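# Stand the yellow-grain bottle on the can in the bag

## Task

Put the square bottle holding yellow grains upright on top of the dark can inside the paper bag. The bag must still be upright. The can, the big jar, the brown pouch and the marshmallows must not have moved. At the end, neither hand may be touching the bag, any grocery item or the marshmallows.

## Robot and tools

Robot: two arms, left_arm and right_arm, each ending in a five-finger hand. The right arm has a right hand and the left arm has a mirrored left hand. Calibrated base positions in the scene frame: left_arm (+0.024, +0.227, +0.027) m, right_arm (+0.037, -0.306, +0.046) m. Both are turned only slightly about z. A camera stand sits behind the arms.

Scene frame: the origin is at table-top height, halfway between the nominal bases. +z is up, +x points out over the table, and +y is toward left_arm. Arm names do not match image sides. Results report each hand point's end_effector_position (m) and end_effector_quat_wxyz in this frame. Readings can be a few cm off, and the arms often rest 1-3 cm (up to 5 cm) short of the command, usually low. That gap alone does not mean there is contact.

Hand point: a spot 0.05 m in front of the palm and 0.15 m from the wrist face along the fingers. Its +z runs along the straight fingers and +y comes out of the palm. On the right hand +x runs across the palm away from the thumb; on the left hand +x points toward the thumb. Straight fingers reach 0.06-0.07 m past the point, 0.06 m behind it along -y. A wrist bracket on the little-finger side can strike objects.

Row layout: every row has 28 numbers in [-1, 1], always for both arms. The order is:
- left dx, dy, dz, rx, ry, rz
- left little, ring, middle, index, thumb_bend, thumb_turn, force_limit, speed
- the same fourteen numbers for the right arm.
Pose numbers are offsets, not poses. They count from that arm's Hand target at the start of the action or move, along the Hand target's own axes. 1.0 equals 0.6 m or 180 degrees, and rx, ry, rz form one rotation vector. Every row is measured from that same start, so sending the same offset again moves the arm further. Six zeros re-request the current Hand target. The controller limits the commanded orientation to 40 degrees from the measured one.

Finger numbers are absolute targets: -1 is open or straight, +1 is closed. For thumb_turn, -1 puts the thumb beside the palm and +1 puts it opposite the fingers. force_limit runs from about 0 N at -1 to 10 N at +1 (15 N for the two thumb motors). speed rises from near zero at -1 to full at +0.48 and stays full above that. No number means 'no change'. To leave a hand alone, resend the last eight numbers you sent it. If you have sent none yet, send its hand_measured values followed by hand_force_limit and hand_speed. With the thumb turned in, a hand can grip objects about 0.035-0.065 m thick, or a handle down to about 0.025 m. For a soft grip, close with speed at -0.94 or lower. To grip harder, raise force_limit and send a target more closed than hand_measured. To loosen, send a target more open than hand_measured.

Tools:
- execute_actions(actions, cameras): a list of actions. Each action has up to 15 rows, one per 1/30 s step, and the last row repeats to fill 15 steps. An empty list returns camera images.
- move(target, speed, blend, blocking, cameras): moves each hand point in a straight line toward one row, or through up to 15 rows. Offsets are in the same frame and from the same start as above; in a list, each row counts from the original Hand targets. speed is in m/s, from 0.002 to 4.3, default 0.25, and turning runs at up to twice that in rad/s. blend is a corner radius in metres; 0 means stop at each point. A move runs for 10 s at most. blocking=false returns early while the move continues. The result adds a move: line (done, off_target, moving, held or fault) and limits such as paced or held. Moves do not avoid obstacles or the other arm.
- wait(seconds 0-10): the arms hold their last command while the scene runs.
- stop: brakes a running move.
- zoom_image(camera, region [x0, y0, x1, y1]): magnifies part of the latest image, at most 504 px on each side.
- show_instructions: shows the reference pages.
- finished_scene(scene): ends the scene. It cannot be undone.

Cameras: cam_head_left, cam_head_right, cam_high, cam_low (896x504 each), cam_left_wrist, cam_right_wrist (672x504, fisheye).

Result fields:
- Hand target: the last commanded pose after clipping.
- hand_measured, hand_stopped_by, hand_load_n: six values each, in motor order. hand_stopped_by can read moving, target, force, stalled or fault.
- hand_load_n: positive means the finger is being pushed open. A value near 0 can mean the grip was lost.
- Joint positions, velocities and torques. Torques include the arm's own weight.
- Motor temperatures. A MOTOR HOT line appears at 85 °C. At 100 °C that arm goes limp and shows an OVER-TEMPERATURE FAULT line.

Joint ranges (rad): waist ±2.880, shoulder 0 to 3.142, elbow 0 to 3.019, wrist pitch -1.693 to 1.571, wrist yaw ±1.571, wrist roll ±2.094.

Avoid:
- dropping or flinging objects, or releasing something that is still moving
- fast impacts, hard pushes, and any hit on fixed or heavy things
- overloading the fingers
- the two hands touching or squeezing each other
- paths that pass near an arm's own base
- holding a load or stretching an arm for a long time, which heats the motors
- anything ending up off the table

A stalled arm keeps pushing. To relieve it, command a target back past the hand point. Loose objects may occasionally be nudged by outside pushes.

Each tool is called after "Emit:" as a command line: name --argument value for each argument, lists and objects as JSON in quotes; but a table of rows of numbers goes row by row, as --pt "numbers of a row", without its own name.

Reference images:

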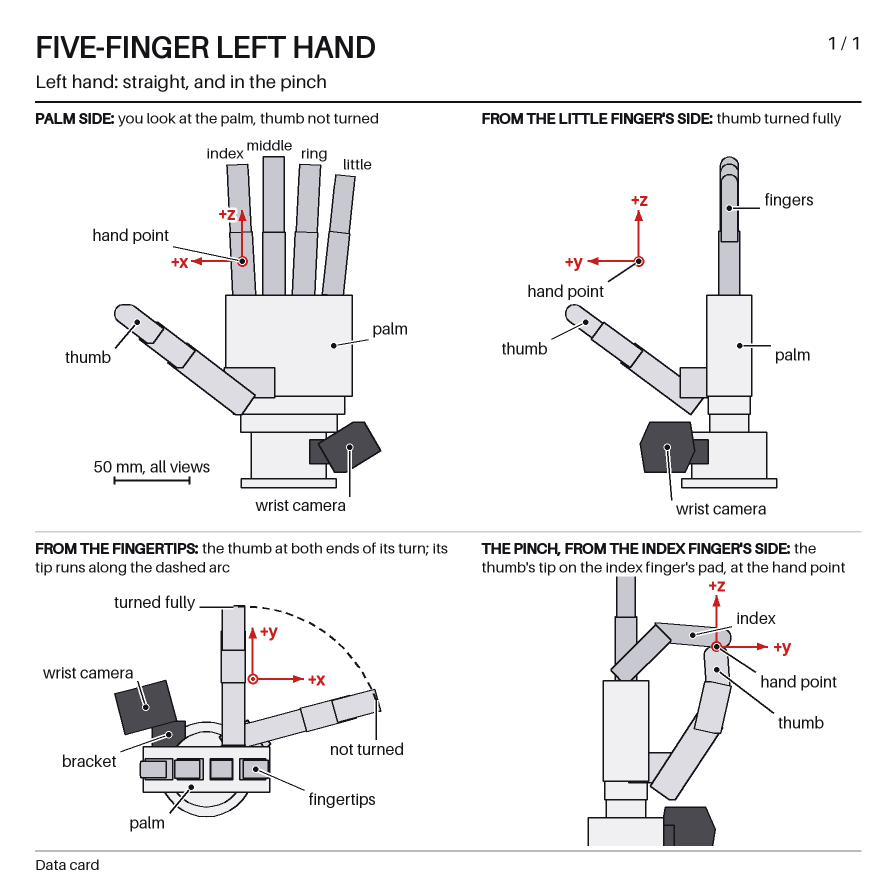

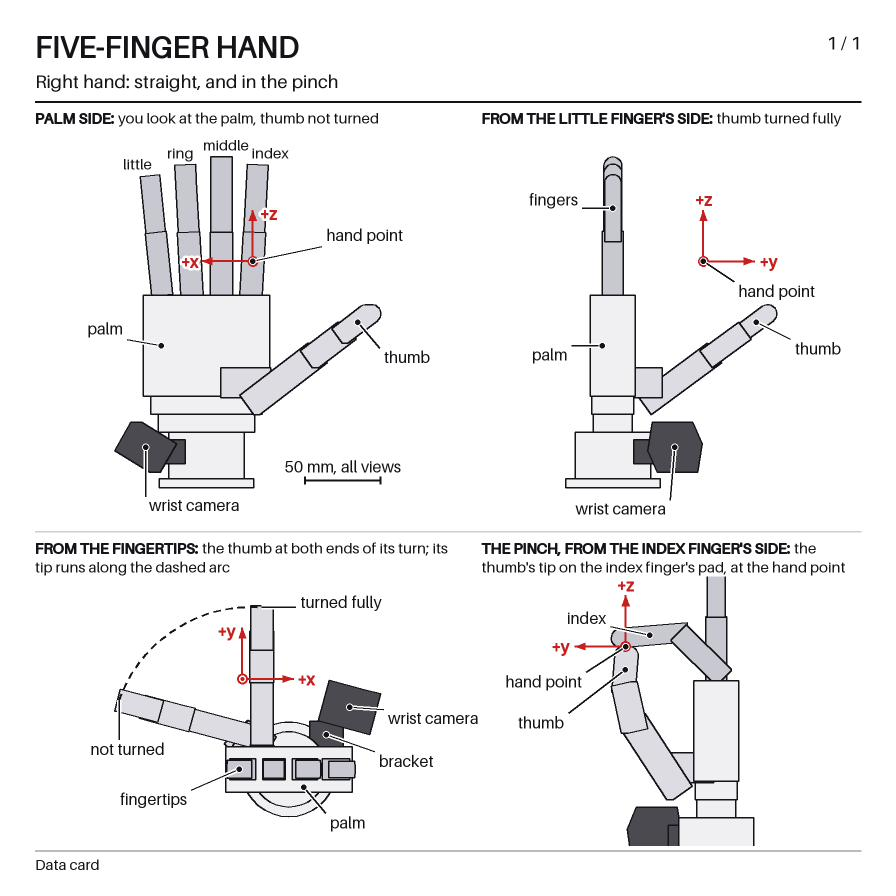

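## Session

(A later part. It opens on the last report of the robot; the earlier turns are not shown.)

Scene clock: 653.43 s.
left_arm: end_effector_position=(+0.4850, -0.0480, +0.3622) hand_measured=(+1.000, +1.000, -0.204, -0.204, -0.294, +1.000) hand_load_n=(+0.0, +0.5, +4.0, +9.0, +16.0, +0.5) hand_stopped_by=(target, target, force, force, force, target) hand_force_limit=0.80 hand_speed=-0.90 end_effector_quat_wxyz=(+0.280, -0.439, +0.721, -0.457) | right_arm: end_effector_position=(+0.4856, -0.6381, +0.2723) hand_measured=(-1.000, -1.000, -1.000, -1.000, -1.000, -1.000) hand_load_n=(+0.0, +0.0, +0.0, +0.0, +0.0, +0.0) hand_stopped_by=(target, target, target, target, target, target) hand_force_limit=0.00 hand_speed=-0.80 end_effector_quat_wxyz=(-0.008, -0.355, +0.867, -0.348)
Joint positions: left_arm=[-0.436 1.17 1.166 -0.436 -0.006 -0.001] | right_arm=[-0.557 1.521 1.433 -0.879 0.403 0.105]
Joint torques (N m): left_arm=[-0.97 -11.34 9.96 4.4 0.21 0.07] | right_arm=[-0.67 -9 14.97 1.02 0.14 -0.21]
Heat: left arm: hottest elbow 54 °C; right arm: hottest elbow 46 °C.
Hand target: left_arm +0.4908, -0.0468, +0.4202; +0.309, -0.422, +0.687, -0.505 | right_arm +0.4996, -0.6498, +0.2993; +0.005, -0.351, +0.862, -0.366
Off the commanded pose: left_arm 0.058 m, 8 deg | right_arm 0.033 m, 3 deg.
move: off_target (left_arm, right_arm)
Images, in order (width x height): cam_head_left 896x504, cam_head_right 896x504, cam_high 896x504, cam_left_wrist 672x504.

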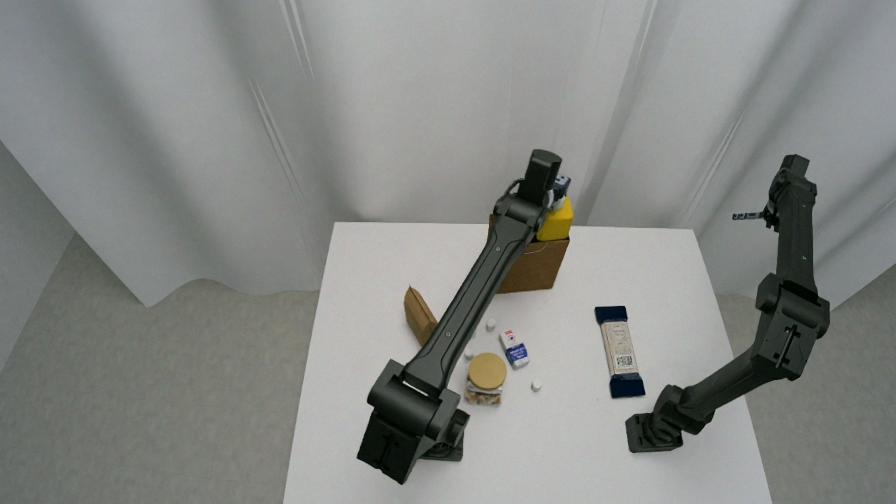

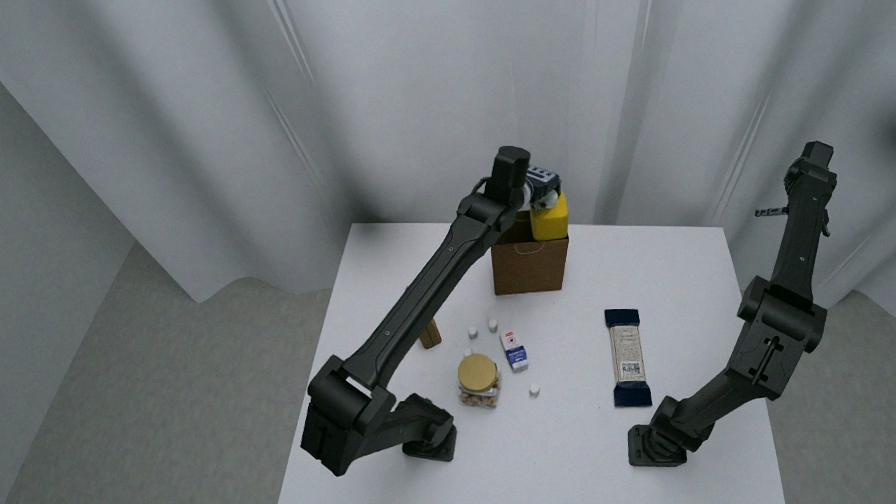

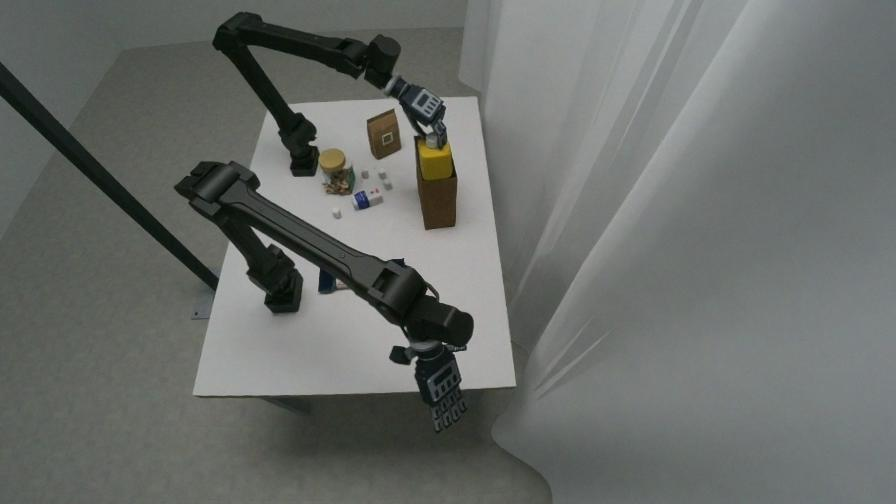

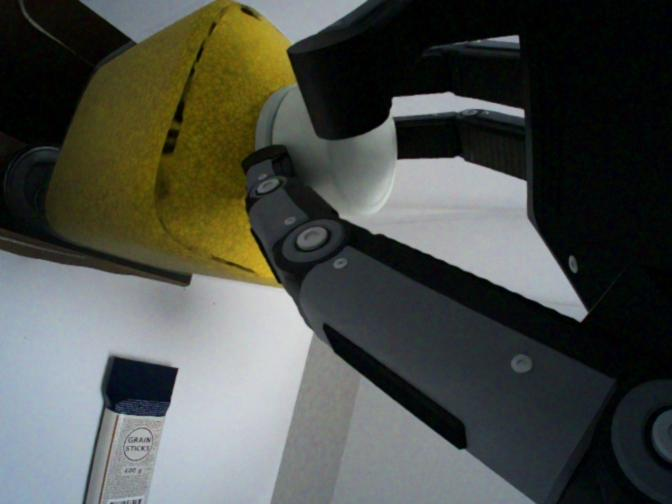

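Emit:
move --target '[-0.0254,-0.0018,0.0055,0,-0.008,-0.0025,1,1,0.4,0.4,0.2,1,0.8,-0.9,0,0,0,0,0,0,-1,-1,-1,-1,-1,-1,0,-0.8]' --speed 0.05 --cameras '["cam_high","cam_left_wrist","cam_head_left","cam_head_right"]'

Emit:
zoom_image --camera "cam_high" --region '[390, 90, 480, 240]'

Emit:
zoom_image --camera "cam_head_left" --region '[500, 170, 600, 300]'

Emit:
zoom_image --camera "cam_head_right" --region '[480, 170, 600, 300]'

Emit:
zoom_image --camera "cam_left_wrist" --region '[0, 50, 250, 290]'

Scene clock: 680.43 s.
left_arm: end_effector_position=(+0.4925, -0.0353, +0.3625) hand_measured=(+1.000, +1.000, -0.204, -0.204, -0.294, +1.000) hand_load_n=(+0.0, +0.0, +4.0, +9.5, +16.0, +0.5) hand_stopped_by=(target, target, force, force, force, target) hand_force_limit=0.80 hand_speed=-0.90 end_effector_quat_wxyz=(+0.286, -0.448, +0.715, -0.454) | right_arm: end_effector_position=(+0.4856, -0.6381, +0.2723) hand_measured=(-1.000, -1.000, -1.000, -1.000, -1.000, -1.000) hand_load_n=(+0.0, +0.0, +0.0, +0.0, +0.0, +0.0) hand_stopped_by=(target, target, target, target, target, target) hand_force_limit=0.00 hand_speed=-0.80 end_effector_quat_wxyz=(-0.008, -0.355, +0.867, -0.348)
Joint positions: left_arm=[-0.408 1.17 1.166 -0.435 -0.005 0] | right_arm=[-0.557 1.521 1.433 -0.879 0.403 0.105]
Joint torques (N m): left_arm=[-0.44 -10.93 10.65 4.36 0.26 0.09] | right_arm=[-0.32 -8.35 15.04 0.72 0.17 -0.22]
Motor temperatures (°C): left_arm=[30 35 48 31 28 31] | right_arm=[27 34 48 31 28 30]
Heat: left arm: hottest elbow 48 °C; right arm: hottest elbow 48 °C.
Hand target: left_arm +0.5008, -0.0347, +0.4202; +0.316, -0.431, +0.681, -0.501 | right_arm +0.4996, -0.6498, +0.2993; +0.005, -0.351, +0.862, -0.366
Off the commanded pose: left_arm 0.058 m, 8 deg | right_arm 0.033 m, 3 deg.
move: off_target (left_arm, right_arm)
Images, in order (width x height): cam_head_left 896x504, cam_head_right 896x504, cam_high 896x504, cam_left_wrist 672x504.

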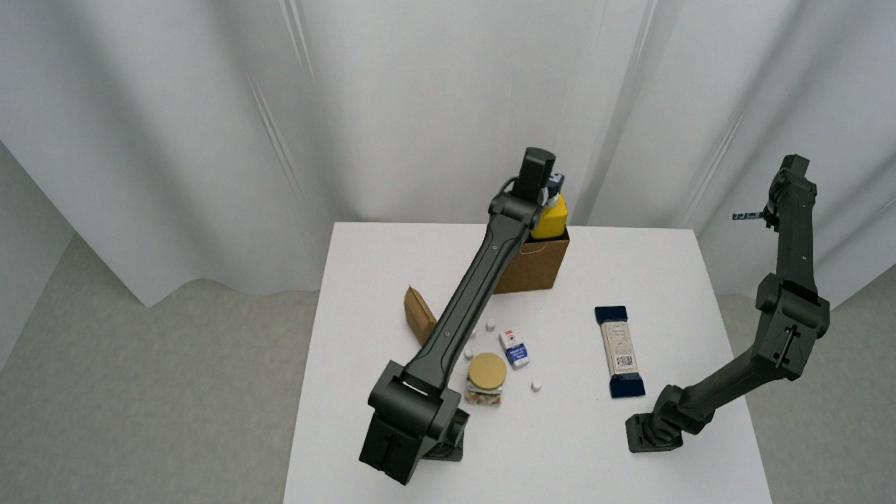

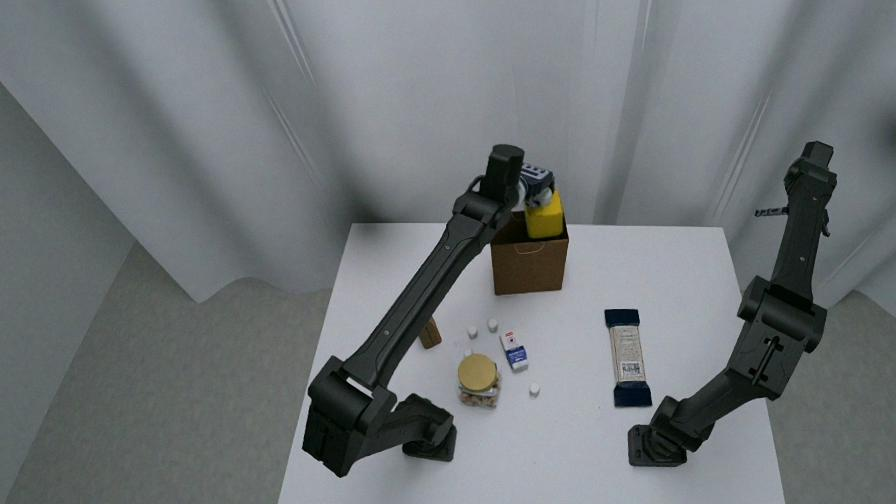

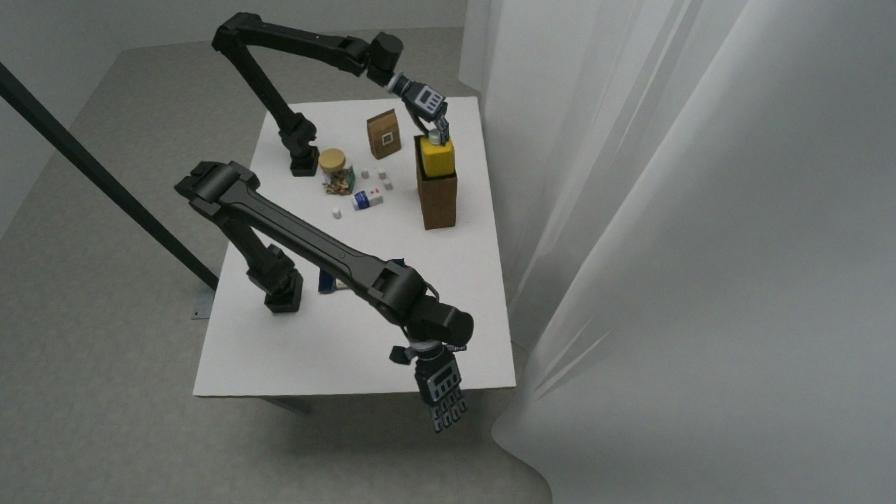

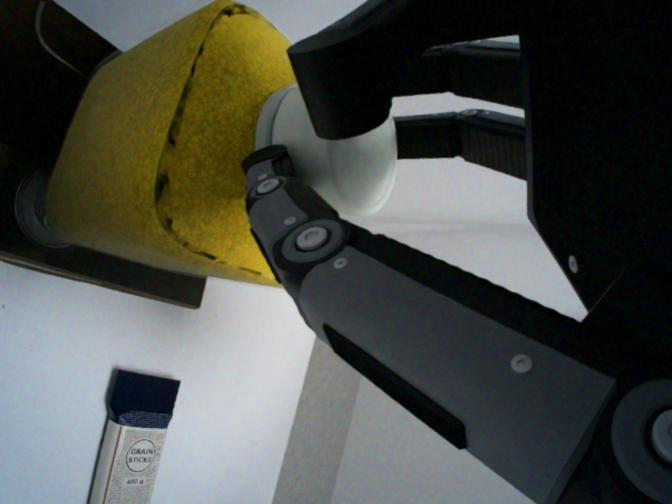

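Scaled by 3.360 from the camera's 896x504 image, which has a finer 1280x720 frame.

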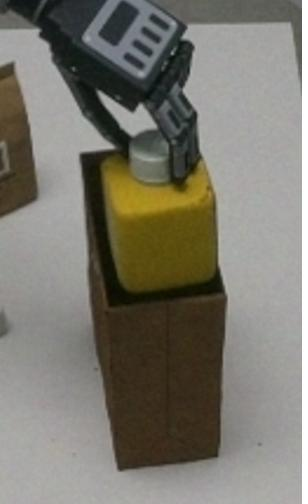

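Scaled by 3.877 from the camera's 896x504 image, which has a finer 1280x720 frame.

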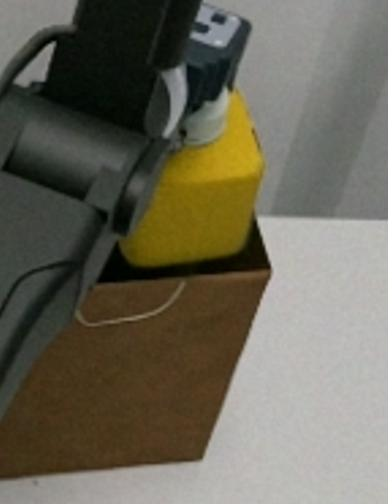

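Scaled by 3.877 from the camera's 896x504 image, which has a finer 1280x720 frame.

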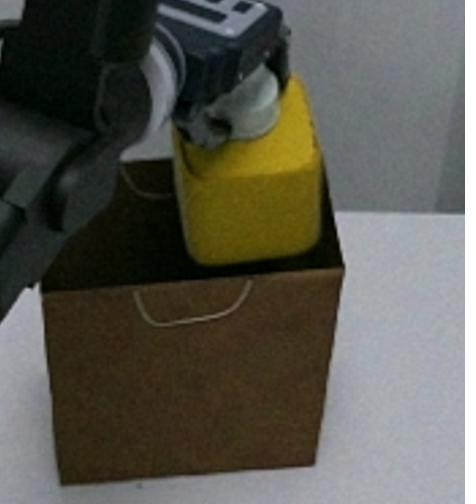

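Scaled by 2.016 from the camera's 672x504 image, which has a finer 960x720 frame.

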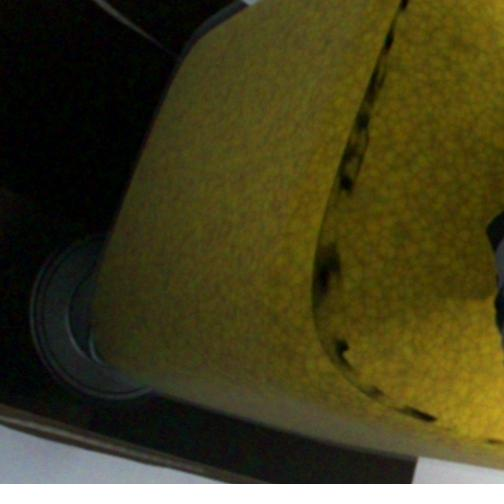

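Emit:
execute_actions --actions '[]' --cameras '["cam_high","cam_low","cam_head_left","cam_head_right"]'

Emit:
zoom_image --camera "cam_low" --region '[490, 150, 610, 310]'

Emit:
zoom_image --camera "cam_head_left" --region '[515, 175, 585, 245]'

Emit:
zoom_image --camera "cam_high" --region '[405, 110, 475, 180]'

Scene clock: 712.70 s.
left_arm: end_effector_position=(+0.4925, -0.0353, +0.3625) hand_measured=(+1.000, +1.000, -0.204, -0.204, -0.294, +1.000) hand_load_n=(+0.0, +0.0, +4.5, +9.5, +16.0, +0.0) hand_stopped_by=(target, target, force, force, force, target) hand_force_limit=0.80 hand_speed=-0.90 end_effector_quat_wxyz=(+0.286, -0.448, +0.715, -0.454) | right_arm: end_effector_position=(+0.4856, -0.6381, +0.2723) hand_measured=(-1.000, -1.000, -1.000, -1.000, -1.000, -1.000) hand_load_n=(+0.0, +0.0, +0.0, +0.0, +0.0, +0.0) hand_stopped_by=(target, target, target, target, target, target) hand_force_limit=0.00 hand_speed=-0.80 end_effector_quat_wxyz=(-0.008, -0.355, +0.867, -0.348)
Joint positions: left_arm=[-0.408 1.17 1.166 -0.435 -0.005 0] | right_arm=[-0.557 1.521 1.433 -0.879 0.403 0.105]
Joint velocities: within noise
Joint torques (N m): left_arm=[-0.5 -10.23 10.43 4.46 0.27 0.04] | right_arm=[0.09 -9.41 15.06 0.7 0.19 -0.18]
Motor temperatures (°C): left_arm=[30 35 46 31 28 31] | right_arm=[27 34 49 31 28 30]
Heat: left arm: hottest elbow 46 °C; right arm: hottest elbow 49 °C.
Hand target: left_arm +0.5009, -0.0347, +0.4202; +0.316, -0.431, +0.681, -0.501 | right_arm +0.4996, -0.6498, +0.2993; +0.005, -0.351, +0.862, -0.366
Off the commanded pose: left_arm 0.058 m, 8 deg | right_arm 0.033 m, 3 deg.
Images, in order (width x height): cam_head_left 896x504, cam_head_right 896x504, cam_high 896x504, cam_low 896x504.

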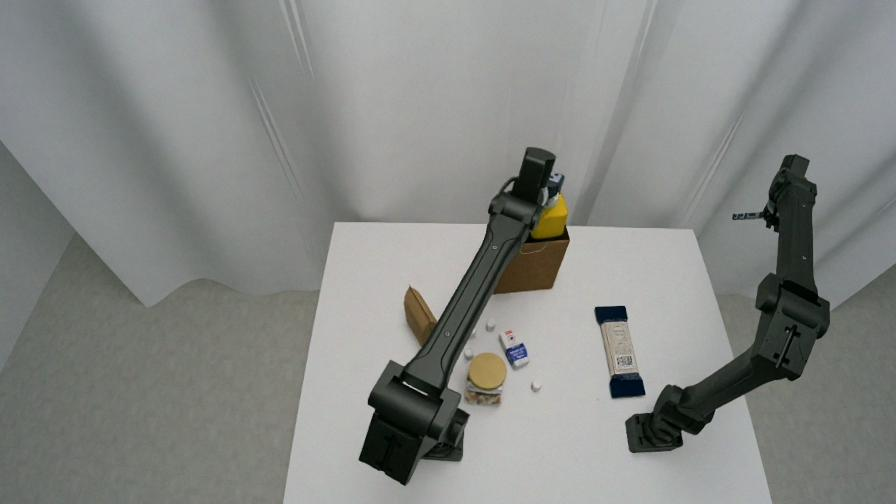

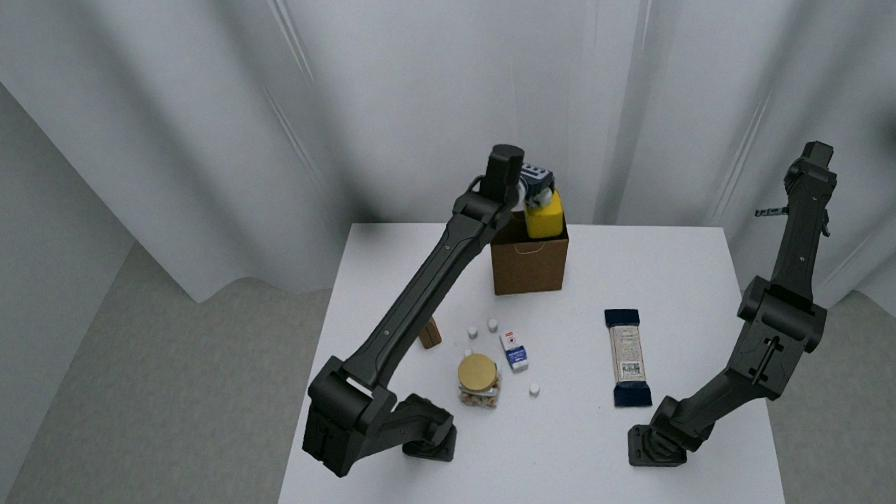

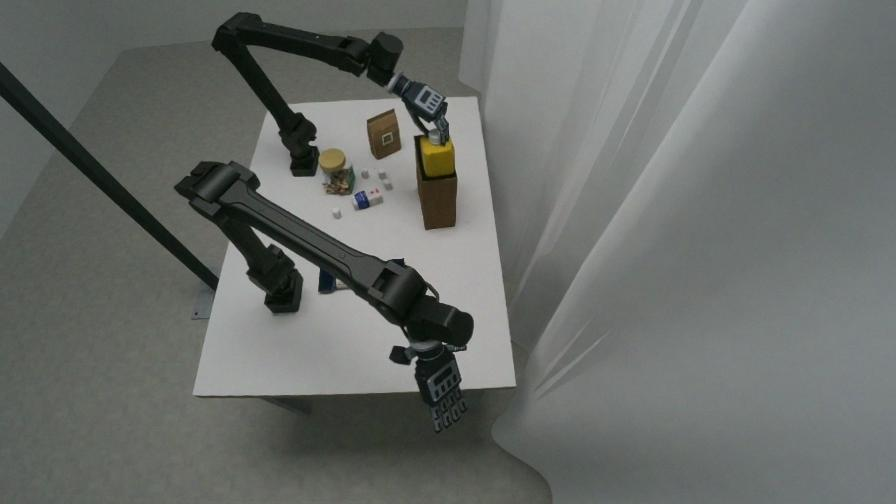

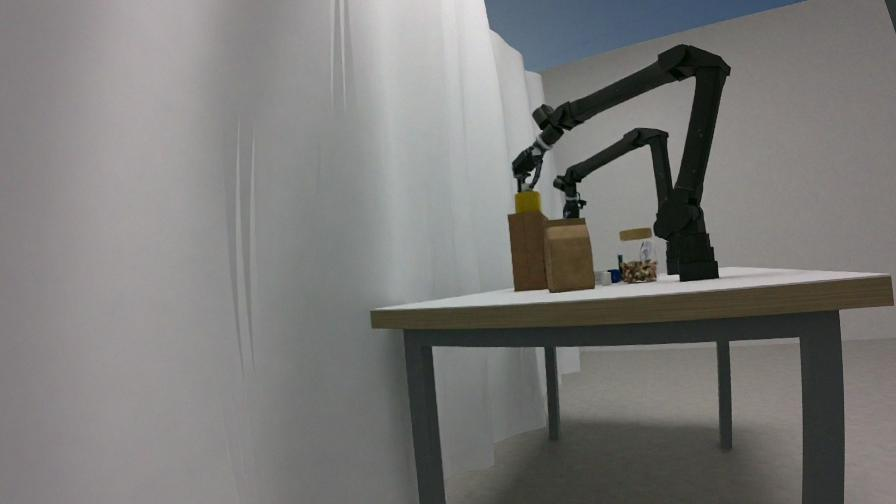

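Scaled by 3.150 from the camera's 896x504 image, which has a finer 1280x720 frame.

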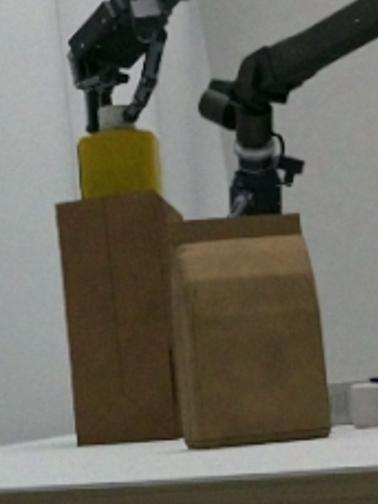

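Scaled by 7.200 from the camera's 896x504 image, which has a finer 1280x720 frame.

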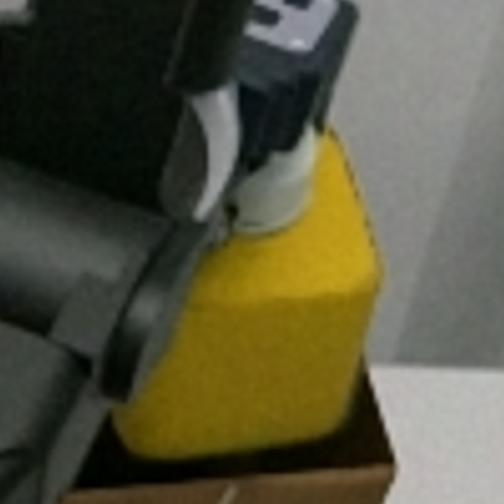

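Scaled by 7.200 from the camera's 896x504 image, which has a finer 1280x720 frame.

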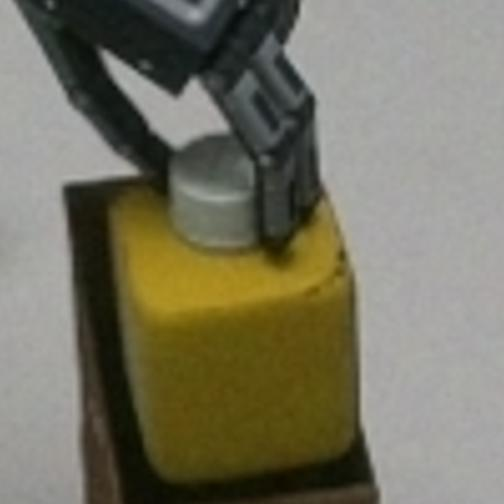

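Emit:
move --target '[0.0113,0.0367,0.023,-0.0139,-0.0015,0.0048,1,1,0.4,0.4,0.2,1,0.8,-0.9,0,0,0,0,0,0,-1,-1,-1,-1,-1,-1,0,-0.8]' --speed 0.04 --cameras '["cam_high","cam_left_wrist","cam_head_left","cam_head_right"]'

Emit:
zoom_image --camera "cam_high" --region '[405, 120, 475, 190]'

Emit:
zoom_image --camera "cam_head_left" --region '[515, 185, 585, 255]'

Emit:
zoom_image --camera "cam_head_right" --region '[515, 185, 585, 255]'

Emit:
zoom_image --camera "cam_left_wrist" --region '[0, 50, 250, 330]'

Scene clock: 725.60 s.
left_arm: end_effector_position=(+0.4962, -0.0339, +0.3522) hand_measured=(+1.000, +1.000, -0.204, -0.204, -0.294, +1.000) hand_load_n=(+0.0, +0.0, +4.0, +9.5, +16.0, +0.5) hand_stopped_by=(target, target, force, force, force, target) hand_force_limit=0.80 hand_speed=-0.90 end_effector_quat_wxyz=(+0.289, -0.453, +0.718, -0.443) | right_arm: end_effector_position=(+0.4856, -0.6381, +0.2723) hand_measured=(-1.000, -1.000, -1.000, -1.000, -1.000, -1.000) hand_load_n=(+0.0, +0.0, +0.0, +0.0, +0.0, -0.5) hand_stopped_by=(target, target, target, target, target, target) hand_force_limit=0.00 hand_speed=-0.80 end_effector_quat_wxyz=(-0.008, -0.355, +0.867, -0.348)
Joint positions: left_arm=[-0.41 1.185 1.16 -0.432 -0.022 0.004] | right_arm=[-0.557 1.521 1.433 -0.879 0.403 0.105]
Joint torques (N m): left_arm=[-2.2 -9.23 9.96 4.4 -0.02 0.04] | right_arm=[-0.03 -9 14.9 0.79 0.19 -0.18]
Heat: left arm: hottest elbow 45 °C; right arm: hottest elbow 49 °C.
Hand target: left_arm +0.5038, -0.0437, +0.3954; +0.312, -0.433, +0.694, -0.483 | right_arm +0.4996, -0.6498, +0.2993; +0.005, -0.351, +0.862, -0.366
Off the commanded pose: left_arm 0.045 m, 6 deg | right_arm 0.033 m, 3 deg.
move: off_target (left_arm, right_arm)
Images, in order (width x height): cam_head_left 896x504, cam_head_right 896x504, cam_high 896x504, cam_left_wrist 672x504.

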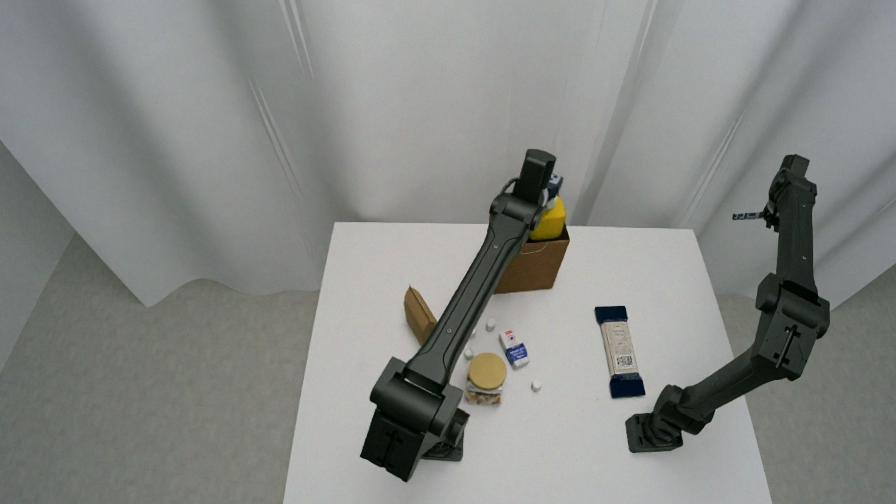

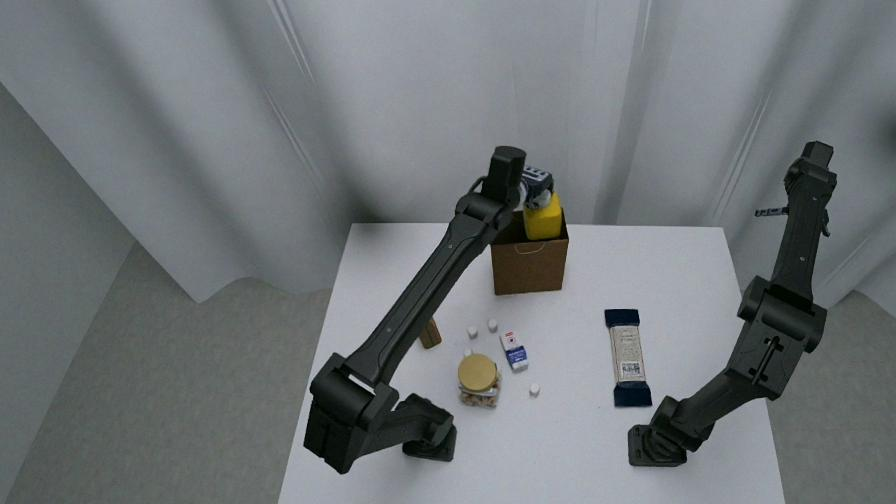

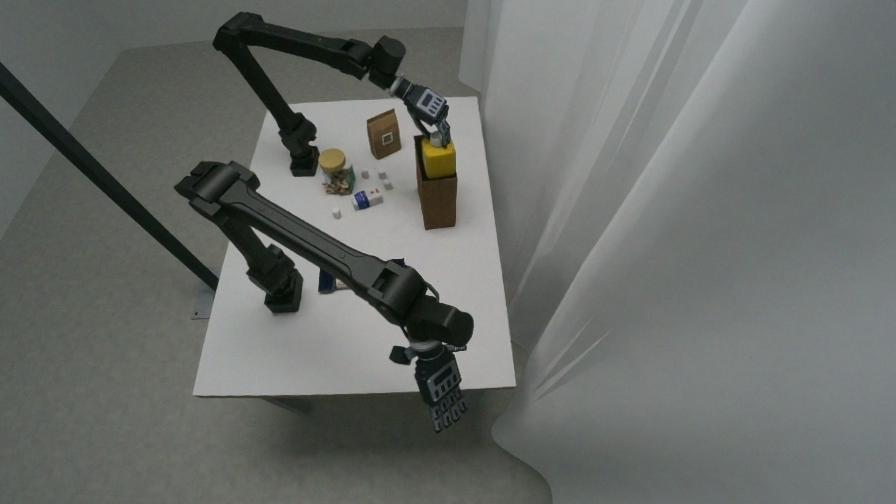

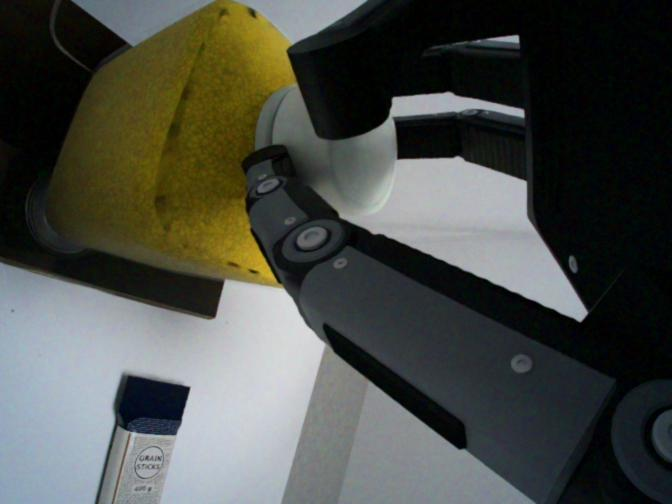

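Scaled by 7.200 from the camera's 896x504 image, which has a finer 1280x720 frame.

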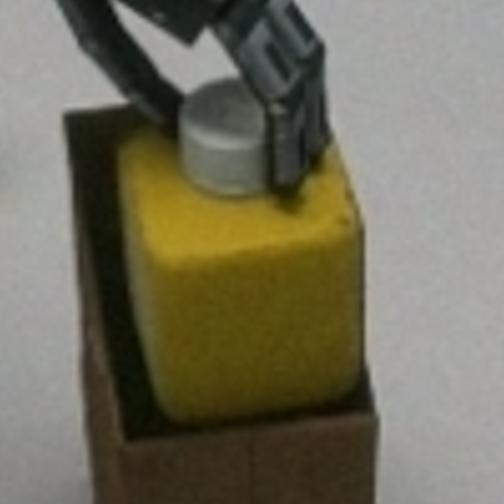

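Scaled by 7.200 from the camera's 896x504 image, which has a finer 1280x720 frame.

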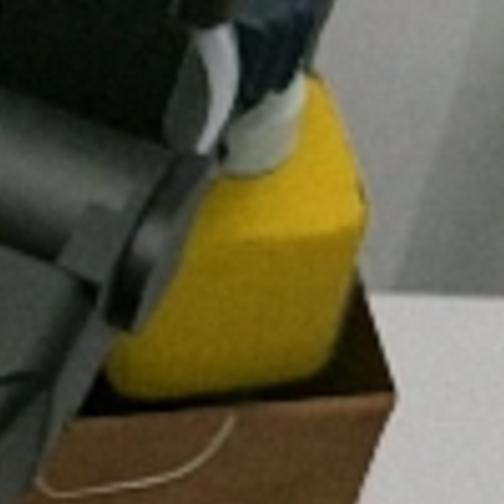

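Scaled by 7.200 from the camera's 896x504 image, which has a finer 1280x720 frame.

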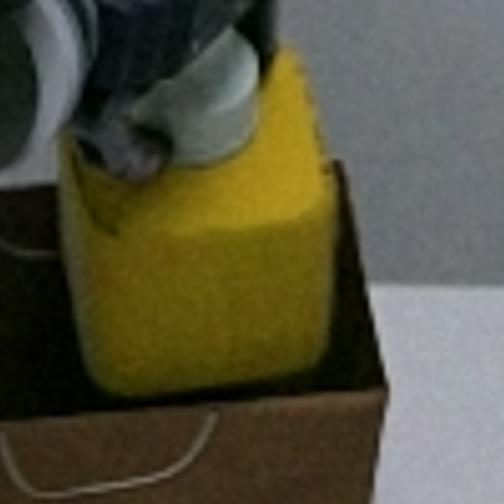

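Scaled by 1.800 from the camera's 672x504 image, which has a finer 960x720 frame.

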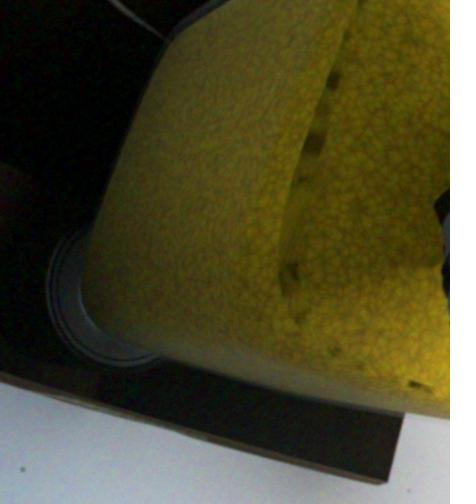

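Emit:
move --target '[0.0117,0.0312,0.011,0,0,0,1,1,0.4,0.4,0.2,1,0.8,-0.9,0,0,0,0,0,0,-1,-1,-1,-1,-1,-1,0,-0.8]' --speed 0.04 --cameras '["cam_high","cam_left_wrist","cam_head_left","cam_head_right"]'

Emit:
zoom_image --camera "cam_high" --region '[405, 120, 475, 190]'

Emit:
zoom_image --camera "cam_head_left" --region '[515, 185, 585, 255]'

Emit:
zoom_image --camera "cam_head_right" --region '[515, 185, 585, 255]'

Emit:
zoom_image --camera "cam_left_wrist" --region '[0, 50, 250, 330]'

Scene clock: 738.20 s.
left_arm: end_effector_position=(+0.4924, -0.0392, +0.3327) hand_measured=(+1.000, +1.000, -0.204, -0.204, -0.294, +1.000) hand_load_n=(+0.0, +0.0, +4.5, +9.5, +16.0, +0.5) hand_stopped_by=(target, target, force, force, force, target) hand_force_limit=0.80 hand_speed=-0.90 end_effector_quat_wxyz=(+0.291, -0.450, +0.719, -0.442) | right_arm: end_effector_position=(+0.4856, -0.6381, +0.2723) hand_measured=(-1.000, -1.000, -1.000, -1.000, -1.000, -1.000) hand_load_n=(+0.0, +0.0, +0.0, +0.0, -0.5, -0.5) hand_stopped_by=(target, target, target, target, target, target) hand_force_limit=0.00 hand_speed=-0.80 end_effector_quat_wxyz=(-0.008, -0.355, +0.867, -0.348)
Joint positions: left_arm=[-0.427 1.185 1.11 -0.381 -0.038 0.004] | right_arm=[-0.557 1.521 1.433 -0.879 0.403 0.105]
Joint torques (N m): left_arm=[-2.08 -8.64 9.76 4.22 -0.02 0.02] | right_arm=[-0.15 -9.23 14.86 0.83 0.21 -0.14]
Heat: left arm: hottest elbow 45 °C; right arm: hottest elbow 49 °C.
Hand target: left_arm +0.5008, -0.0497, +0.3755; +0.312, -0.433, +0.694, -0.483 | right_arm +0.4996, -0.6498, +0.2993; +0.005, -0.351, +0.862, -0.366
Off the commanded pose: left_arm 0.045 m, 6 deg | right_arm 0.033 m, 3 deg.
move: off_target (left_arm, right_arm)
Images, in order (width x height): cam_head_left 896x504, cam_head_right 896x504, cam_high 896x504, cam_left_wrist 672x504.

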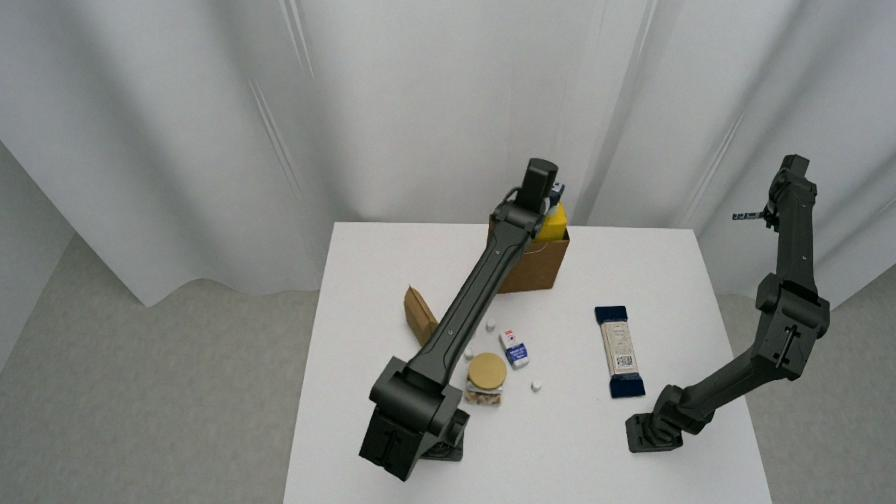

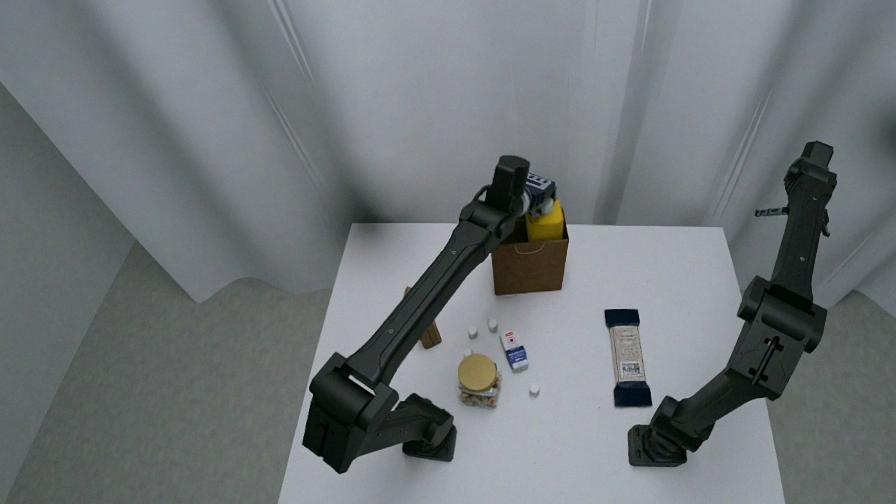

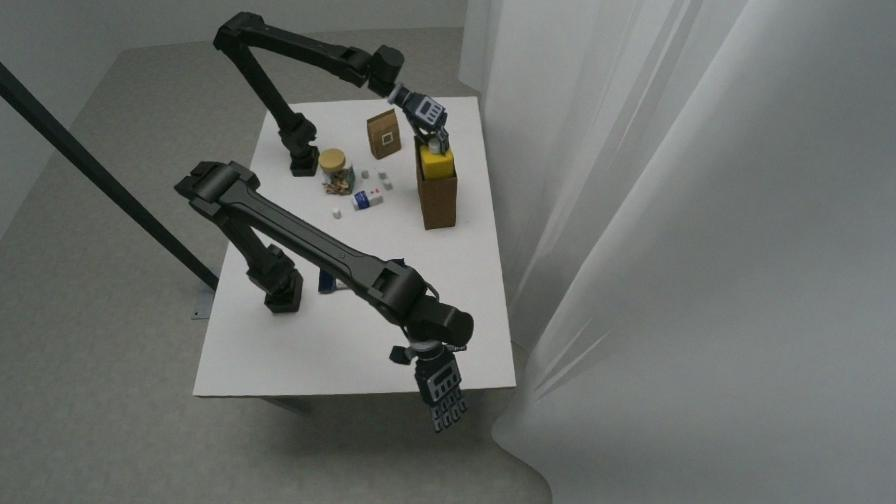

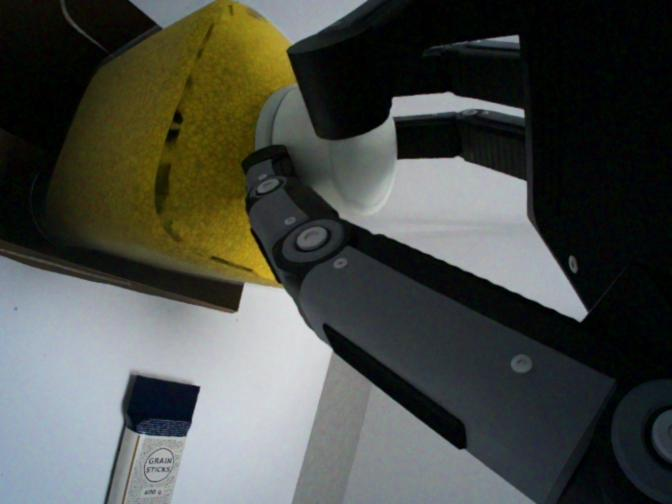

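Scaled by 7.200 from the camera's 896x504 image, which has a finer 1280x720 frame.

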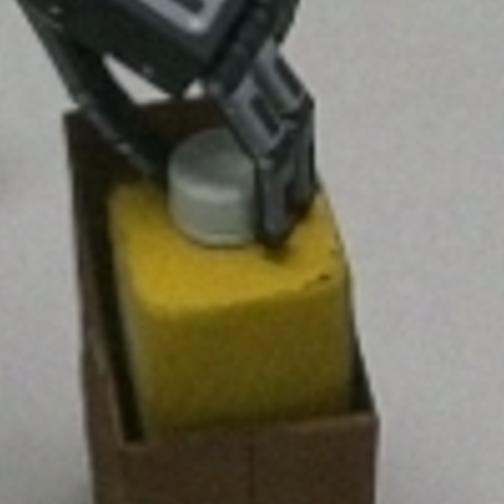

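Scaled by 7.200 from the camera's 896x504 image, which has a finer 1280x720 frame.

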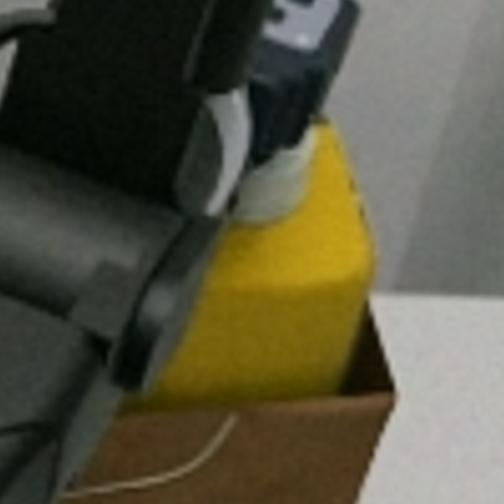

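Scaled by 7.200 from the camera's 896x504 image, which has a finer 1280x720 frame.

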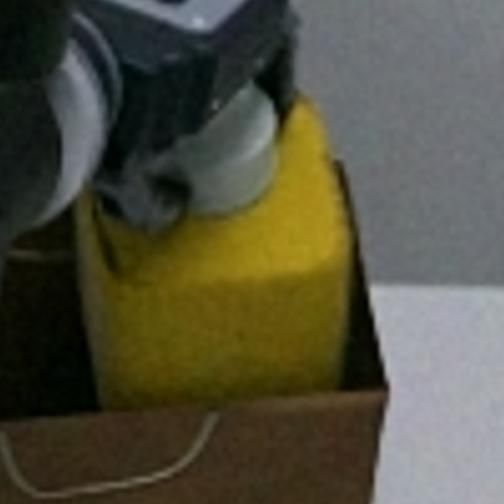

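Scaled by 1.800 from the camera's 672x504 image, which has a finer 960x720 frame.

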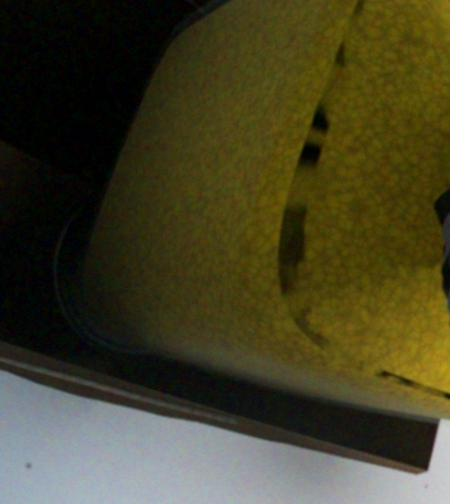

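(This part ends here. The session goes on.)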